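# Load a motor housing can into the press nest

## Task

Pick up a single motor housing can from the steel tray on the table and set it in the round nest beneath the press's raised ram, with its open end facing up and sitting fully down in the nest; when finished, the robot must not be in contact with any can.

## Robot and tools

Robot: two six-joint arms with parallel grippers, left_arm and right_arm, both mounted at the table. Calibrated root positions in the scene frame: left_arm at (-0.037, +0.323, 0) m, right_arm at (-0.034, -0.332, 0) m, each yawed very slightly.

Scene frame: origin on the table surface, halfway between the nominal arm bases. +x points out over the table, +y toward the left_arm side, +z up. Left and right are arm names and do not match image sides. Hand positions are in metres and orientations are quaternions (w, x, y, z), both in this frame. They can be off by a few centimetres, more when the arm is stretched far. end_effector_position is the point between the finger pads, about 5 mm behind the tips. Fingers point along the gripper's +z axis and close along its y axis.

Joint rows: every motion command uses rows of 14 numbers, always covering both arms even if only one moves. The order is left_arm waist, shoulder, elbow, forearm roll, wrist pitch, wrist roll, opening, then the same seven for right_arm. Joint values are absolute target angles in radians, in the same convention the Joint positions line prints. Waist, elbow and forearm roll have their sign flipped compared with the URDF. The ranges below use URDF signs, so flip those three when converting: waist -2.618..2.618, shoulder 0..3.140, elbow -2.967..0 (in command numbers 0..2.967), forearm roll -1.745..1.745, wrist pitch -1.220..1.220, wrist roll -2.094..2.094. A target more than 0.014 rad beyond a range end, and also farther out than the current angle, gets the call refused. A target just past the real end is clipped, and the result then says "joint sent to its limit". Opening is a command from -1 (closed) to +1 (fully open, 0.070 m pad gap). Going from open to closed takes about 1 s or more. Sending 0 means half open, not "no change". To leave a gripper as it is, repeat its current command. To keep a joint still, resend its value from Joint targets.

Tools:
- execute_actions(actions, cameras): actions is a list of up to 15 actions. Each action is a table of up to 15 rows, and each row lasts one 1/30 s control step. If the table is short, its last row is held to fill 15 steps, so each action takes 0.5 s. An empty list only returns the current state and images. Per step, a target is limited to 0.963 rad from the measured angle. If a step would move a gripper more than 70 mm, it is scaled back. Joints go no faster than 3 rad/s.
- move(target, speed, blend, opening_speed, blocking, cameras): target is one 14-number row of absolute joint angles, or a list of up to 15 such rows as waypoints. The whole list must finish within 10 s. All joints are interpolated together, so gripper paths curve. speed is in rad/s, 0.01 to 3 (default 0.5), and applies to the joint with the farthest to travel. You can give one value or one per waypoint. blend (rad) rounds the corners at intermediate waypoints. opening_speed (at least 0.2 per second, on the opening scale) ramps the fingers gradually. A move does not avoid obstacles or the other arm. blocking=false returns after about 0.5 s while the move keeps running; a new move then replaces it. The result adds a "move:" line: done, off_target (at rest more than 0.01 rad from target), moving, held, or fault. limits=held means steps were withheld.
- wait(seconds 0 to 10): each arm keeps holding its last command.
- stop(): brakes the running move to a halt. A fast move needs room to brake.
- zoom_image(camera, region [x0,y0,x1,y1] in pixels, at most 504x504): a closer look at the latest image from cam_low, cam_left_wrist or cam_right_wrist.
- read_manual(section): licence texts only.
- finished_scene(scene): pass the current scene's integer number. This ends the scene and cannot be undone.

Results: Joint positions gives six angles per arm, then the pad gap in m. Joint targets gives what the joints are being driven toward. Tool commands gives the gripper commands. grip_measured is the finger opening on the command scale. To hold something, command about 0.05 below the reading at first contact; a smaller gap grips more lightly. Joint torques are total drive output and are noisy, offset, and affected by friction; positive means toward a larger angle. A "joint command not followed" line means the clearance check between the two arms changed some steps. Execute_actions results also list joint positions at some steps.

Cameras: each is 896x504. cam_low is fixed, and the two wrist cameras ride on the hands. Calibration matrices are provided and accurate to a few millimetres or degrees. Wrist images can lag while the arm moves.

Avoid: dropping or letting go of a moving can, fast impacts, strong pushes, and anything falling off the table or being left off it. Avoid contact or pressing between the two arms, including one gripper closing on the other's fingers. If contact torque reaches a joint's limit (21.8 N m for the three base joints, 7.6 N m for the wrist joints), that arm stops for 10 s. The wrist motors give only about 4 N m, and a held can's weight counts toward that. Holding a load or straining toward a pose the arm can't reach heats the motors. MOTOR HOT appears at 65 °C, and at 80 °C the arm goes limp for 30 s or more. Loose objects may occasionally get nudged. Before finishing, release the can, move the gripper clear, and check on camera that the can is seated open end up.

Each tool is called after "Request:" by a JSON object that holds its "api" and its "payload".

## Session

Request:
{"api": "execute_actions", "payload": {"actions": []}}

Request:
{"api": "zoom_image", "payload": {"camera": "cam_low", "region": [240, 180, 640, 340]}}

Scene clock: 0.00 s.
left_arm: end_effector_position=(+0.2389, +0.3959, +0.2630) grip_measured=+1.00 end_effector_quat_wxyz=(+0.568, -0.223, +0.752, -0.250) | right_arm: end_effector_position=(+0.4660, -0.2415, +0.3136) grip_measured=+1.00 end_effector_quat_wxyz=(+0.469, -0.065, +0.857, +0.205)
Joint positions: left_arm=[-0.961 0.979 0.543 1.483 1.097 1.146 0.07] | right_arm=[-0.018 1.71 1.623 -0.717 0.685 -0.507 0.07]
Joint torques (N m): no reading
Motor temperatures (°C): left_arm=[26 30 27 29 31 32] | right_arm=[32 29 28 32 30 29]
Joint targets: left_arm=[-0.961 0.979 0.543 1.483 1.097 1.146] | right_arm=[-0.018 1.710 1.623 -0.717 0.685 -0.507]
Tool commands: left_gripper/opening=+1.0 right_gripper/opening=+1.0
camera_calibration:
cam_left_wrist: T_world_to_cam=[[0.0424578, -0.773528, 0.632339, 0.128365], [-0.757892, -0.43733, -0.484089, 0.480789], [0.650997, -0.458691, -0.604819, 0.305228], [0, 0, 0, 1]] pos_world=[0.160234, 0.449563, 0.336182]
cam_right_wrist: T_world_to_cam=[[0.324239, -0.900355, -0.290222, -0.276449], [-0.884314, -0.179535, -0.430994, 0.50672], [0.335943, 0.396393, -0.854409, 0.33219], [0, 0, 0, 1]] pos_world=[0.426139, -0.289606, 0.421988]

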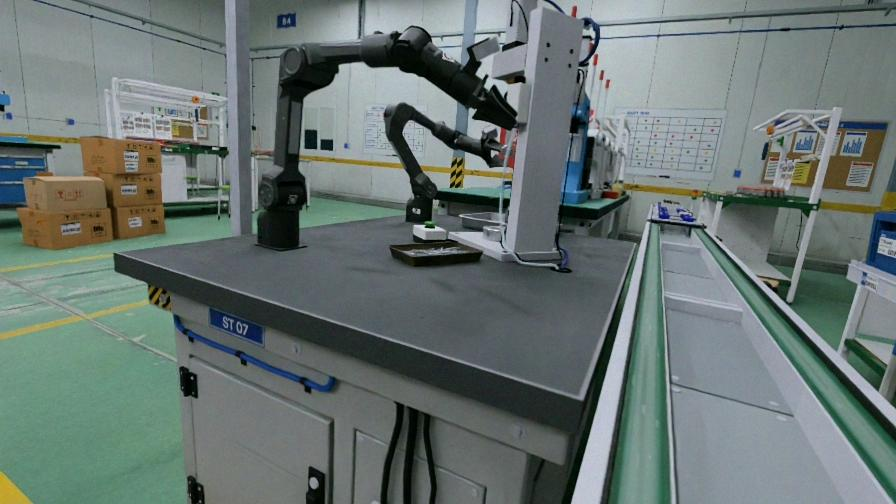

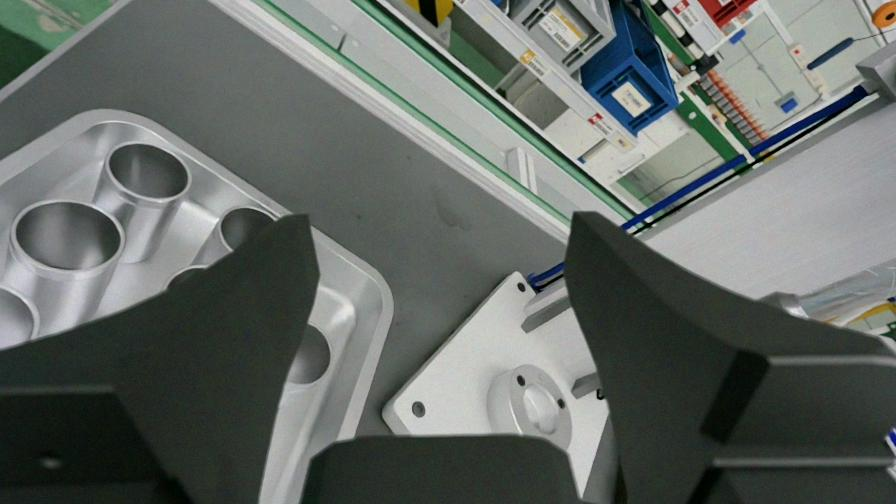

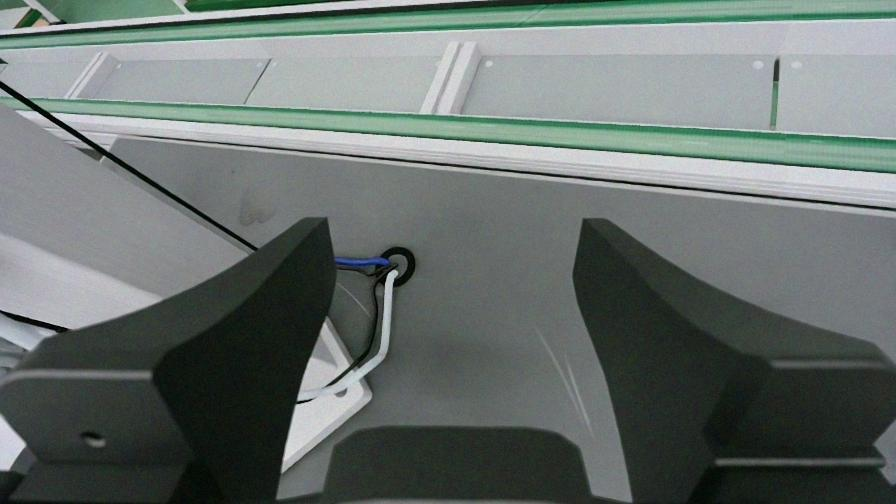

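Scaled by 1.260 (camera's finer frame: 1280x720).

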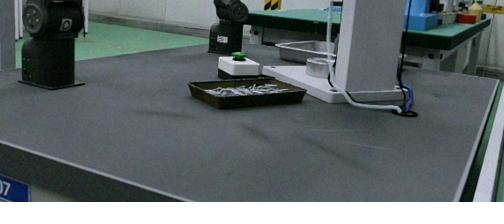

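Request:
{"api": "move", "payload": {"target": [-0.09,1.428,1.189,0,0.896,0,0.6,-0.018,1.71,1.623,-0.717,0.685,-0.507,1], "speed": 1.0, "cameras": ["cam_left_wrist"]}}

Scene clock: 6.03 s.
left_arm: end_effector_position=(+0.3191, +0.3761, +0.1997) grip_measured=+0.60 end_effector_quat_wxyz=(+0.258, -0.072, +0.963, +0.019) | right_arm: end_effector_position=(+0.4660, -0.2415, +0.3136) grip_measured=+1.00 end_effector_quat_wxyz=(+0.469, -0.065, +0.857, +0.205)
Joint positions: left_arm=[-0.089 1.428 1.19 -0.001 0.896 -0.001 0.056] | right_arm=[-0.018 1.71 1.623 -0.717 0.685 -0.507 0.07]
Joint torques (N m): left_arm=[-0.97 -4.84 3.03 0.46 -0.19 0.16] | right_arm=[-0.06 -5.52 3.56 -0.57 -0.68 0.19]
Joint targets: left_arm=[-0.090 1.428 1.189 0.000 0.896 0.000] | right_arm=[-0.018 1.710 1.623 -0.717 0.685 -0.507]
move: done
cam_left_wrist: T_world_to_cam=[[0.145083, -0.989377, 0.00918491, 0.322434], [-0.986292, -0.14388, 0.0807902, 0.352052], [-0.0786105, -0.0207802, -0.996689, 0.352061], [0, 0, 0, 1]] pos_world=[0.328122, 0.376978, 0.319491]

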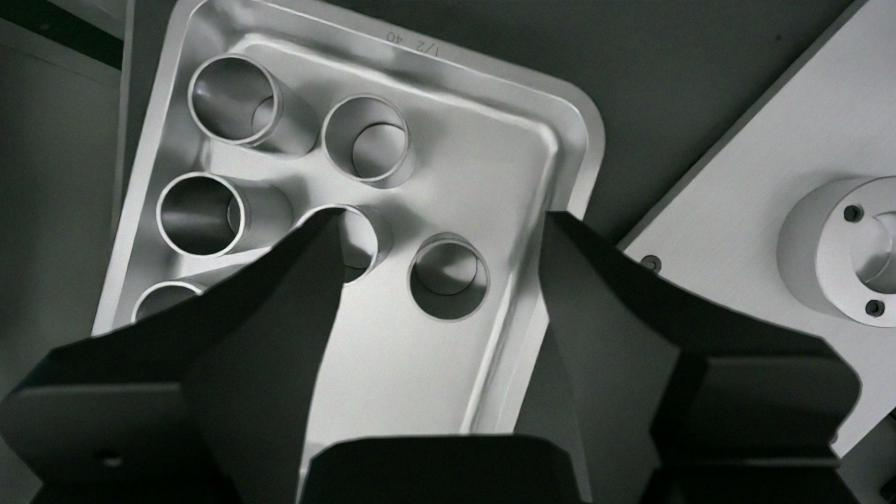

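Request:
{"api": "move", "payload": {"target": [-0.0785,1.3751,0.8961,0,0.6554,0,0.46,-0.018,1.71,1.623,-0.717,0.685,-0.507,1], "speed": 0.7, "cameras": ["cam_left_wrist"]}}

Request:
{"api": "zoom_image", "payload": {"camera": "cam_left_wrist", "region": [270, 100, 630, 400]}}

Scene clock: 11.93 s.
left_arm: end_effector_position=(+0.2938, +0.3688, +0.1397) grip_measured=+0.46 end_effector_quat_wxyz=(+0.258, -0.067, +0.964, +0.018) | right_arm: end_effector_position=(+0.4660, -0.2415, +0.3136) grip_measured=+1.00 end_effector_quat_wxyz=(+0.469, -0.065, +0.857, +0.205)
Joint positions: left_arm=[-0.079 1.376 0.896 -0.001 0.655 -0.001 0.051] | right_arm=[-0.018 1.71 1.623 -0.717 0.685 -0.507 0.07]
Joint torques (N m): left_arm=[0.19 -5.21 3.7 0.36 -0.19 -0.01] | right_arm=[-0.09 -5.51 3.84 -0.49 -0.75 0.17]
Joint targets: left_arm=[-0.078 1.375 0.896 0.000 0.655 0.000] | right_arm=[-0.018 1.710 1.623 -0.717 0.685 -0.507]
move: done
cam_left_wrist: T_world_to_cam=[[0.134661, -0.990849, 0.00921636, 0.323052], [-0.987769, -0.133493, 0.0805696, 0.32745], [-0.078602, -0.0199532, -0.996706, 0.289805], [0, 0, 0, 1]] pos_world=[0.302722, 0.36959, 0.259491]

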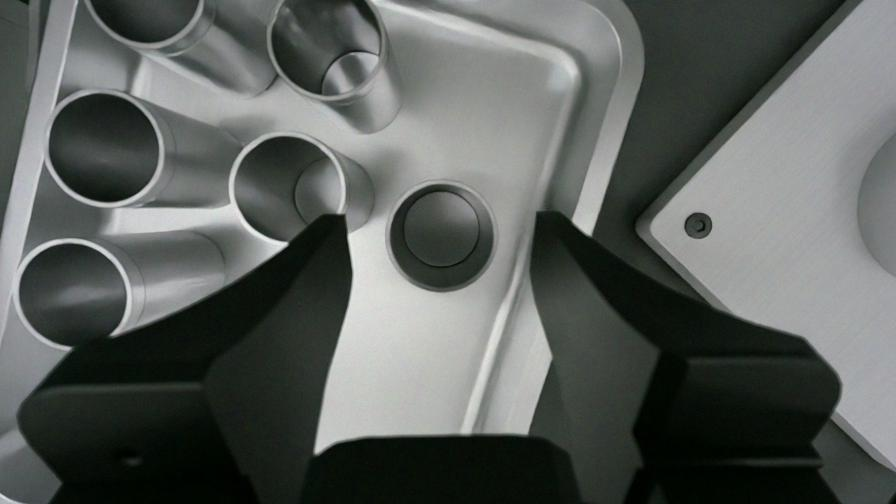

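Scaled by 1.400 (camera's finer frame: 1280x720).

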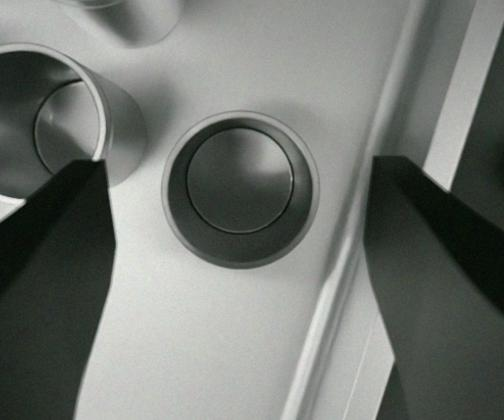

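Request:
{"api": "move", "payload": {"target": [[-0.0785,1.4420,0.7764,0,0.4687,0,0.46,-0.018,1.71,1.623,-0.717,0.685,-0.507,1],[-0.0785,1.5399,0.6753,0,0.2697,0,0.2,-0.018,1.71,1.623,-0.717,0.685,-0.507,1]], "speed": 0.4, "blend": [0.03,0], "opening_speed": 0.6, "cameras": ["cam_left_wrist"]}}

Scene clock: 19.37 s.
left_arm: end_effector_position=(+0.2945, +0.3688, +0.0536) grip_measured=+0.29 end_effector_quat_wxyz=(+0.258, -0.067, +0.964, +0.018) | right_arm: end_effector_position=(+0.4660, -0.2415, +0.3136) grip_measured=+1.00 end_effector_quat_wxyz=(+0.469, -0.065, +0.857, +0.205)
Joint positions: left_arm=[-0.079 1.541 0.675 -0.001 0.269 -0.001 0.045] | right_arm=[-0.018 1.71 1.623 -0.717 0.685 -0.507 0.07]
Joint torques (N m): left_arm=[-0.5 -6.04 3.13 0.24 -0.34 0.04] | right_arm=[-0.17 -5.51 4.34 -0.41 -0.83 0.14]
Joint targets: left_arm=[-0.078 1.540 0.675 0.000 0.270 0.000] | right_arm=[-0.018 1.710 1.623 -0.717 0.685 -0.507]
move: done
cam_left_wrist: T_world_to_cam=[[0.134487, -0.990871, 0.0093943, 0.323853], [-0.987713, -0.133285, 0.0816, 0.335014], [-0.0796029, -0.020253, -0.996621, 0.204462], [0, 0, 0, 1]] pos_world=[0.303619, 0.369689, 0.173392]

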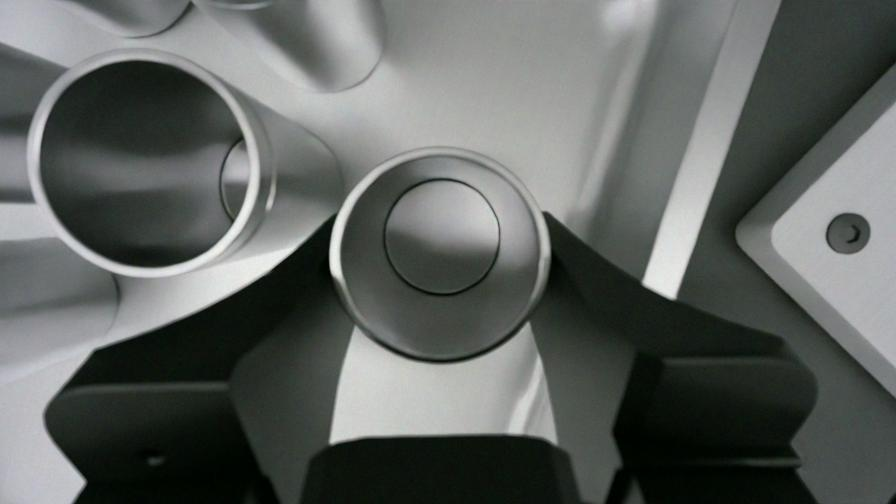

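Request:
{"api": "move", "payload": {"target": [[-0.0785,1.4420,0.7764,0,0.4687,0,0.2,-0.018,1.71,1.623,-0.717,0.685,-0.507,1],[-0.0785,1.4195,0.8196,0,0.5344,0,0.2,-0.018,1.71,1.623,-0.717,0.685,-0.507,1],[0.569,1.5307,0.9362,0,0.5399,0,0.2,-0.018,1.71,1.623,-0.717,0.685,-0.507,1]], "speed": [0.35,0.35,0.6], "blend": [0.03,0.03,0], "cameras": ["cam_low","cam_left_wrist"]}}

Request:
{"api": "zoom_image", "payload": {"camera": "cam_left_wrist", "region": [240, 0, 640, 300]}}

Request:
{"api": "zoom_image", "payload": {"camera": "cam_low", "region": [440, 140, 540, 260]}}

Scene clock: 27.23 s.
left_arm: end_effector_position=(+0.2842, +0.1429, +0.1120) grip_measured=+0.29 end_effector_quat_wxyz=(+0.251, +0.244, +0.935, -0.065) | right_arm: end_effector_position=(+0.4660, -0.2415, +0.3136) grip_measured=+1.00 end_effector_quat_wxyz=(+0.469, -0.065, +0.857, +0.205)
Joint positions: left_arm=[0.57 1.531 0.936 -0.001 0.54 -0.001 0.045] | right_arm=[-0.018 1.71 1.623 -0.717 0.685 -0.507 0.07]
Joint torques (N m): left_arm=[-1.13 -5.36 3.57 0.19 -0.32 0.09] | right_arm=[-0.26 -5.39 4.75 -0.33 -0.93 0.11]
Joint targets: left_arm=[0.569 1.531 0.936 0.000 0.540 0.000] | right_arm=[-0.018 1.710 1.623 -0.717 0.685 -0.507]
move: done
cam_left_wrist: T_world_to_cam=[[-0.491591, -0.870777, 0.00922803, 0.26158], [-0.867659, 0.490679, 0.0800158, 0.166858], [-0.0742039, 0.0313283, -0.996751, 0.248362], [0, 0, 0, 1]] pos_world=[0.291796, 0.138124, 0.23179]

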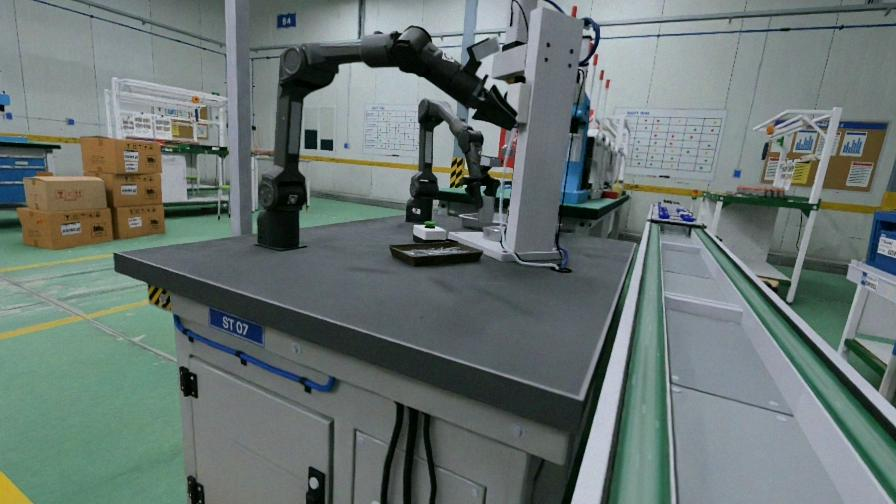

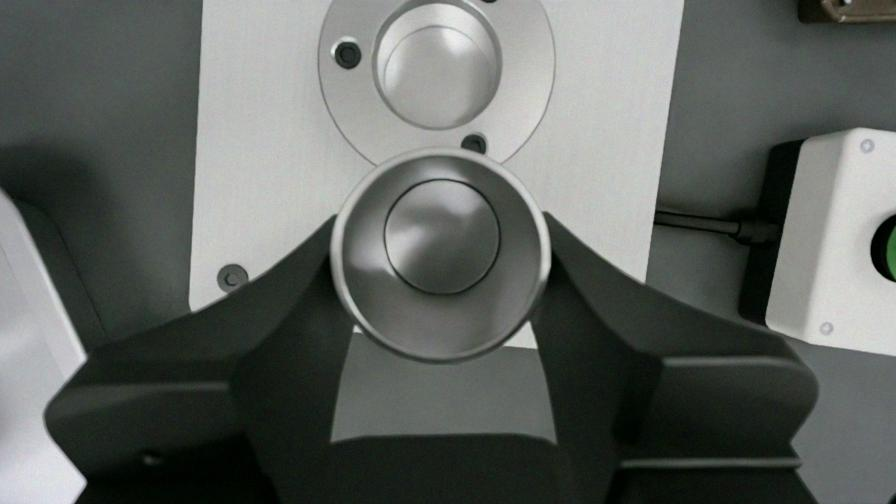

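Scaled by 1.260 (camera's finer frame: 1280x720).

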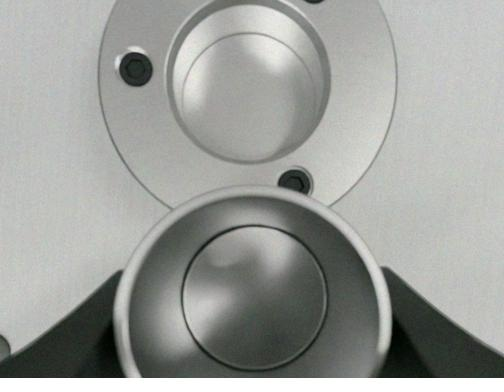

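Scaled by 4.200 (camera's finer frame: 1280x720).

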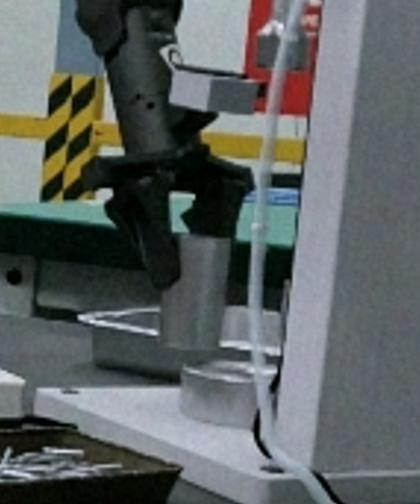

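Request:
{"api": "move", "payload": {"target": [[0.567,1.5936,0.9915,0,0.5323,0,0.2,-0.018,1.71,1.623,-0.717,0.685,-0.507,1],[0.5662,1.7541,1.1986,0,0.5789,0,0.2,-0.018,1.71,1.623,-0.717,0.685,-0.507,1]], "speed": [0.3,0.3], "blend": [0.005,0], "cameras": ["cam_left_wrist"]}}

Request:
{"api": "zoom_image", "payload": {"camera": "cam_left_wrist", "region": [300, 100, 580, 390]}}

Scene clock: 33.00 s.
left_arm: end_effector_position=(+0.3428, +0.1119, +0.1077) grip_measured=+0.29 end_effector_quat_wxyz=(+0.251, +0.242, +0.935, -0.065) | right_arm: end_effector_position=(+0.4660, -0.2415, +0.3136) grip_measured=+1.00 end_effector_quat_wxyz=(+0.469, -0.065, +0.857, +0.205)
Joint positions: left_arm=[0.566 1.756 1.2 -0.001 0.578 -0.001 0.045] | right_arm=[-0.018 1.71 1.623 -0.717 0.685 -0.507 0.07]
Joint torques (N m): left_arm=[-1.1 -7.96 3.1 0.05 -0.31 0.13] | right_arm=[-0.29 -5.34 5.15 -0.31 -0.99 0.07]
Joint targets: left_arm=[0.566 1.754 1.199 0.000 0.579 0.000] | right_arm=[-0.018 1.710 1.623 -0.717 0.685 -0.507]
move: done
cam_left_wrist: T_world_to_cam=[[-0.488378, -0.872583, 0.00926318, 0.262624], [-0.869445, 0.487473, 0.0802167, 0.234219], [-0.0745113, 0.0311222, -0.996734, 0.249526], [0, 0, 0, 1]] pos_world=[0.350493, 0.10722, 0.22749]

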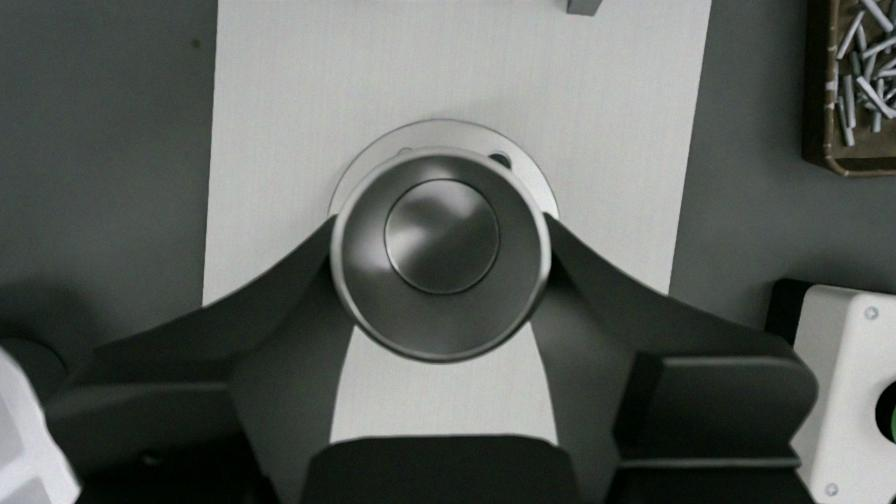

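Scaled by 1.738 (camera's finer frame: 1280x720).

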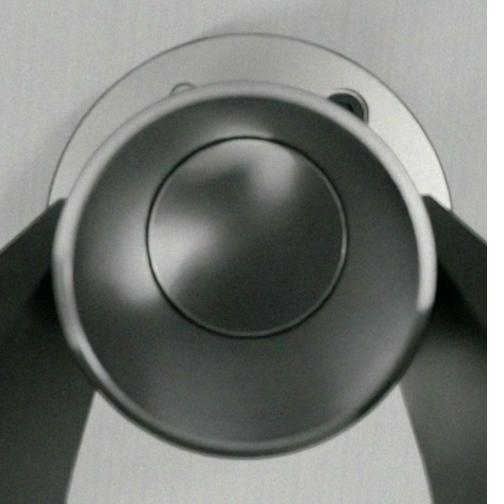

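Request:
{"api": "move", "payload": {"target": [[0.567,1.7689,1.1677,0,0.5332,0,0.2,-0.018,1.71,1.623,-0.717,0.685,-0.507,1],[0.567,1.7862,1.1434,0,0.4917,0,0.2,-0.018,1.71,1.623,-0.717,0.685,-0.507,1]], "speed": [0.15,0.06], "cameras": ["cam_left_wrist"]}}

Request:
{"api": "zoom_image", "payload": {"camera": "cam_left_wrist", "region": [300, 100, 580, 390]}}

Scene clock: 39.17 s.
left_arm: end_effector_position=(+0.3420, +0.1118, +0.0851) grip_measured=+0.29 end_effector_quat_wxyz=(+0.251, +0.242, +0.935, -0.065) | right_arm: end_effector_position=(+0.4660, -0.2415, +0.3136) grip_measured=+1.00 end_effector_quat_wxyz=(+0.469, -0.065, +0.857, +0.205)
Joint positions: left_arm=[0.567 1.786 1.143 0 0.491 -0.001 0.045] | right_arm=[-0.018 1.71 1.623 -0.717 0.685 -0.507 0.07]
Joint torques (N m): left_arm=[-1.16 -6.29 2.91 -0.65 -0.27 0.18] | right_arm=[-0.25 -5.34 5.12 -0.35 -1.07 0.09]
Joint targets: left_arm=[0.567 1.786 1.143 0.000 0.492 0.000] | right_arm=[-0.018 1.710 1.623 -0.717 0.685 -0.507]
move: done
cam_left_wrist: T_world_to_cam=[[-0.488712, -0.872386, 0.0101183, 0.262314], [-0.869267, 0.487888, 0.0796312, 0.235272], [-0.0744058, 0.0301212, -0.996773, 0.226911], [0, 0, 0, 1]] pos_world=[0.349593, 0.107218, 0.20479]

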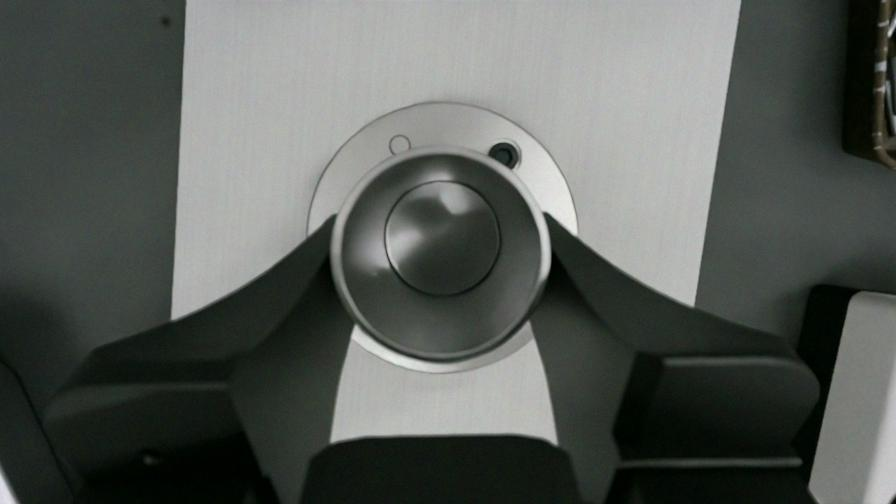

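Scaled by 1.738 (camera's finer frame: 1280x720).

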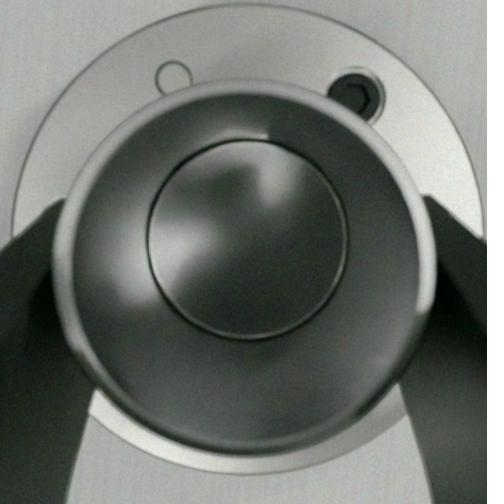

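Request:
{"api": "move", "payload": {"target": [0.567,1.7964,1.1291,0,0.4671,0,0.2,-0.018,1.71,1.623,-0.717,0.685,-0.507,1], "speed": 0.05, "cameras": ["cam_left_wrist"]}}

Request:
{"api": "zoom_image", "payload": {"camera": "cam_left_wrist", "region": [300, 100, 580, 390]}}

Scene clock: 42.57 s.
left_arm: end_effector_position=(+0.3423, +0.1116, +0.0807) grip_measured=+0.29 end_effector_quat_wxyz=(+0.253, +0.242, +0.934, -0.066) | right_arm: end_effector_position=(+0.4660, -0.2415, +0.3136) grip_measured=+1.00 end_effector_quat_wxyz=(+0.469, -0.065, +0.857, +0.205)
Joint positions: left_arm=[0.567 1.792 1.131 0 0.468 -0.001 0.045] | right_arm=[-0.018 1.71 1.623 -0.717 0.685 -0.507 0.07]
Joint torques (N m): left_arm=[-3.11 -1.77 1.13 -0.97 -0.61 0.21] | right_arm=[-0.26 -5.32 4.98 -0.36 -1.06 0.09]
Joint targets: left_arm=[0.567 1.796 1.129 0.000 0.467 0.000] | right_arm=[-0.018 1.710 1.623 -0.717 0.685 -0.507]
move: done
cam_left_wrist: T_world_to_cam=[[-0.488778, -0.87235, 0.0100852, 0.262421], [-0.869562, 0.488084, 0.0750698, 0.236478], [-0.0704096, 0.0279228, -0.997127, 0.22162], [0, 0, 0, 1]] pos_world=[0.349502, 0.107314, 0.200584]

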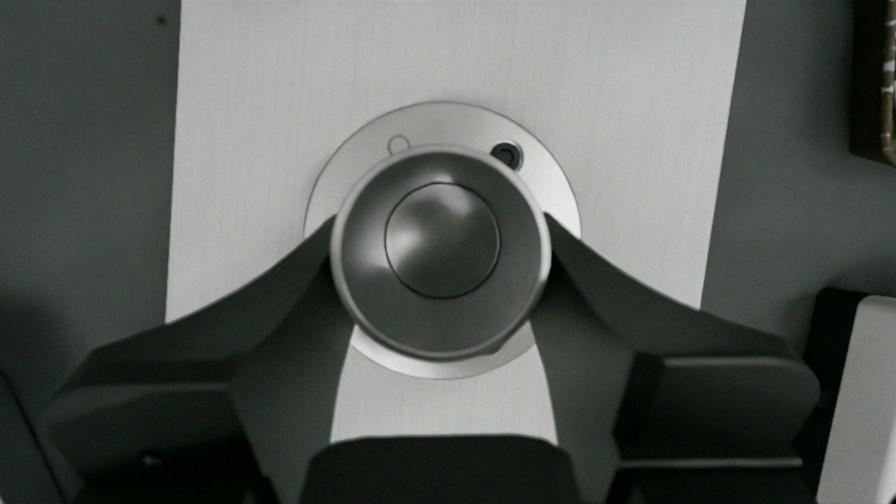

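Scaled by 1.738 (camera's finer frame: 1280x720).

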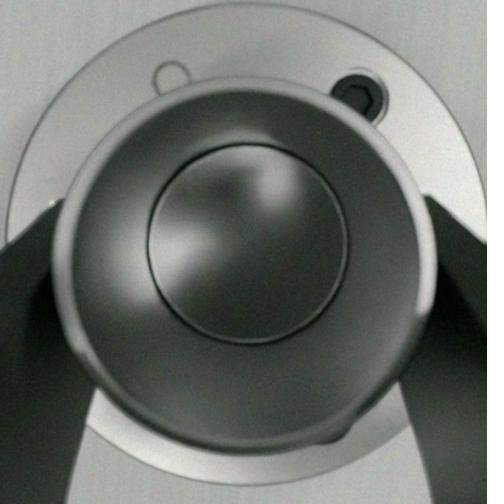

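Request:
{"api": "move", "payload": {"target": [0.567,1.7995,1.1247,0,0.4595,0,0.2,-0.018,1.71,1.623,-0.717,0.685,-0.507,1], "speed": 0.05, "cameras": ["cam_left_wrist"]}}

Request:
{"api": "move", "payload": {"target": [0.567,1.7964,1.1291,0,0.4671,0,0.75,-0.018,1.71,1.623,-0.717,0.685,-0.507,1], "opening_speed": 0.6, "cameras": ["cam_left_wrist"]}}

Request:
{"api": "zoom_image", "payload": {"camera": "cam_left_wrist", "region": [300, 90, 590, 390]}}

Scene clock: 45.63 s.
left_arm: end_effector_position=(+0.3420, +0.1118, +0.0769) grip_measured=+0.29 end_effector_quat_wxyz=(+0.251, +0.242, +0.935, -0.065) | right_arm: end_effector_position=(+0.4660, -0.2415, +0.3136) grip_measured=+1.00 end_effector_quat_wxyz=(+0.469, -0.065, +0.857, +0.205)
Joint positions: left_arm=[0.567 1.799 1.125 0 0.459 -0.001 0.045] | right_arm=[-0.018 1.71 1.623 -0.717 0.685 -0.507 0.07]
Joint torques (N m): left_arm=[-3.94 1.17 -2.49 -1.31 1.23 0.09] | right_arm=[-0.3 -5.28 4.89 -0.38 -1.05 0.09]
Joint targets: left_arm=[0.567 1.799 1.125 0.000 0.459 0.000] | right_arm=[-0.018 1.710 1.623 -0.717 0.685 -0.507]
move: done
cam_left_wrist: T_world_to_cam=[[-0.488719, -0.872383, 0.0100874, 0.262356], [-0.869314, 0.487912, 0.0789652, 0.235976], [-0.0738096, 0.0298227, -0.996826, 0.218663], [0, 0, 0, 1]] pos_world=[0.349495, 0.107218, 0.196689]

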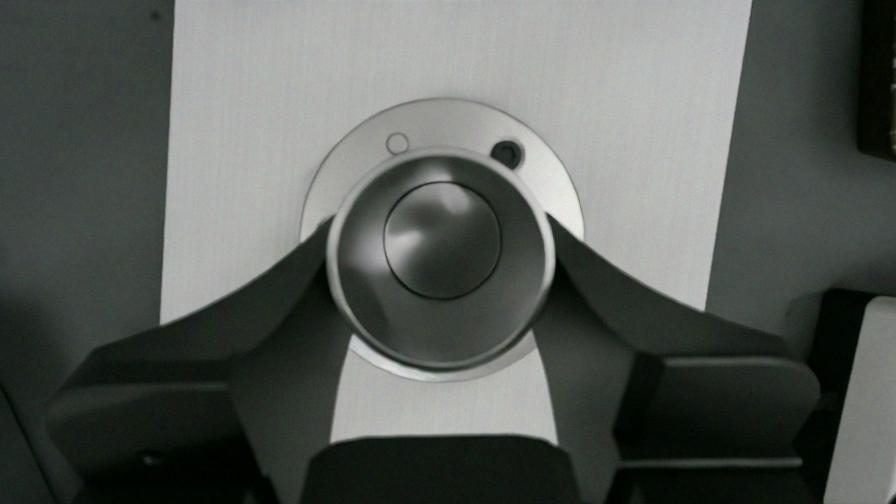

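Scene clock: 46.77 s.
left_arm: end_effector_position=(+0.3418, +0.1124, +0.0779) grip_measured=+0.75 end_effector_quat_wxyz=(+0.250, +0.242, +0.935, -0.065) | right_arm: end_effector_position=(+0.4660, -0.2415, +0.3136) grip_measured=+1.00 end_effector_quat_wxyz=(+0.469, -0.065, +0.857, +0.205)
Joint positions: left_arm=[0.566 1.797 1.128 0 0.467 -0.001 0.061] | right_arm=[-0.018 1.71 1.623 -0.717 0.685 -0.507 0.07]
Joint torques (N m): left_arm=[0.22 -7.8 3.45 0.45 -0.32 0.17] | right_arm=[-0.28 -5.32 4.85 -0.39 -1.04 0.08]
Joint targets: left_arm=[0.567 1.796 1.129 0.000 0.467 0.000] | right_arm=[-0.018 1.710 1.623 -0.717 0.685 -0.507]
move: done
cam_left_wrist: T_world_to_cam=[[-0.488093, -0.872736, 0.0098472, 0.262697], [-0.869467, 0.487187, 0.0817115, 0.235322], [-0.0761099, 0.031321, -0.996607, 0.220255], [0, 0, 0, 1]] pos_world=[0.349589, 0.107721, 0.197692]

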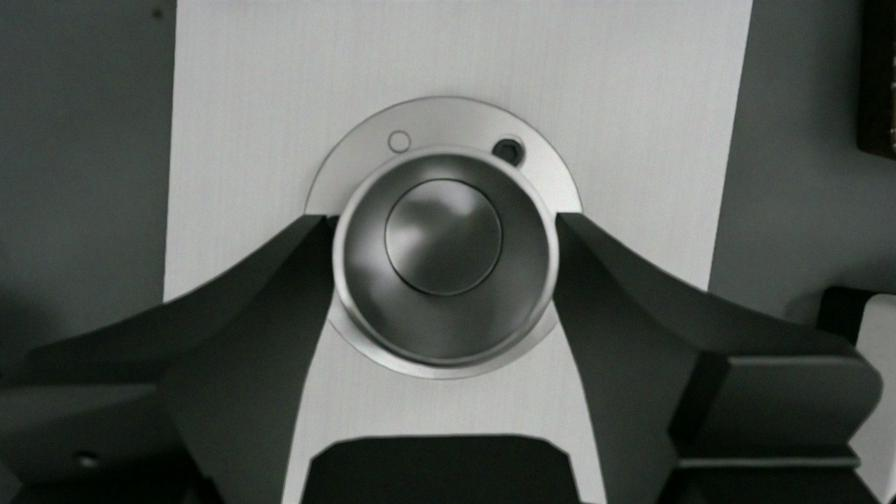

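Scaled by 1.680 (camera's finer frame: 1280x720).

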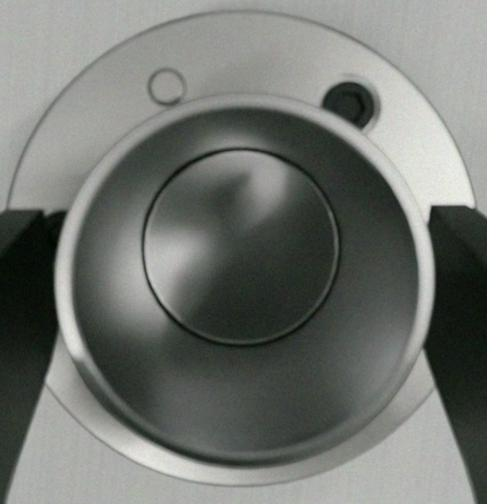

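Request:
{"api": "move", "payload": {"target": [0.567,1.5902,0.8843,0,0.4285,0,0.75,-0.018,1.71,1.623,-0.717,0.685,-0.507,1], "speed": 0.5, "cameras": ["cam_left_wrist"]}}

Scene clock: 50.20 s.
left_arm: end_effector_position=(+0.2882, +0.1421, +0.0856) grip_measured=+0.75 end_effector_quat_wxyz=(+0.251, +0.242, +0.935, -0.065) | right_arm: end_effector_position=(+0.4660, -0.2415, +0.3136) grip_measured=+1.00 end_effector_quat_wxyz=(+0.469, -0.065, +0.857, +0.205)
Joint positions: left_arm=[0.566 1.588 0.884 0 0.429 -0.001 0.061] | right_arm=[-0.018 1.71 1.623 -0.717 0.685 -0.507 0.07]
Joint torques (N m): left_arm=[0.17 -4.73 3.32 0.38 -0.31 0.16] | right_arm=[-0.34 -5.22 4.58 -0.41 -1.02 0.09]
Joint targets: left_arm=[0.567 1.590 0.884 0.000 0.429 0.000] | right_arm=[-0.018 1.710 1.623 -0.717 0.685 -0.507]
move: done
cam_left_wrist: T_world_to_cam=[[-0.488064, -0.872752, 0.00988291, 0.262394], [-0.869706, 0.487253, 0.0787137, 0.173947], [-0.073513, 0.0298221, -0.996848, 0.222375], [0, 0, 0, 1]] pos_world=[0.295695, 0.137617, 0.205389]

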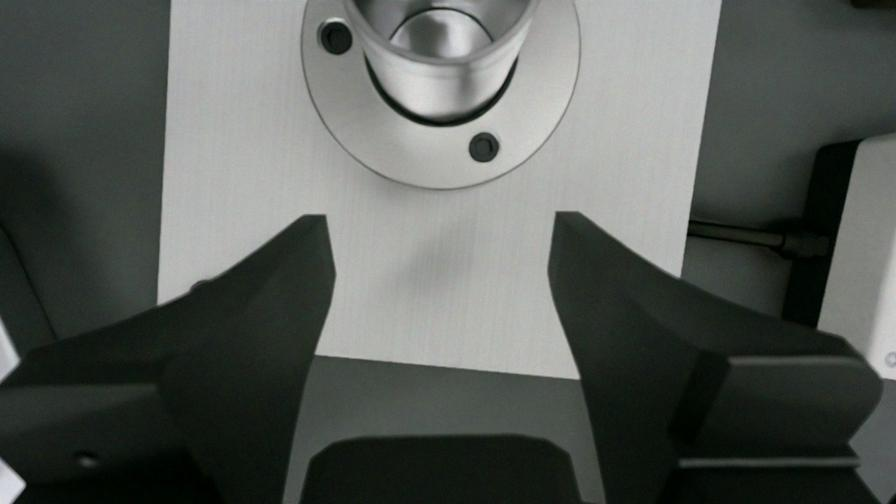

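Request:
{"api": "finished_scene", "payload": {"scene": 3}}

The scene is finished: the task was done.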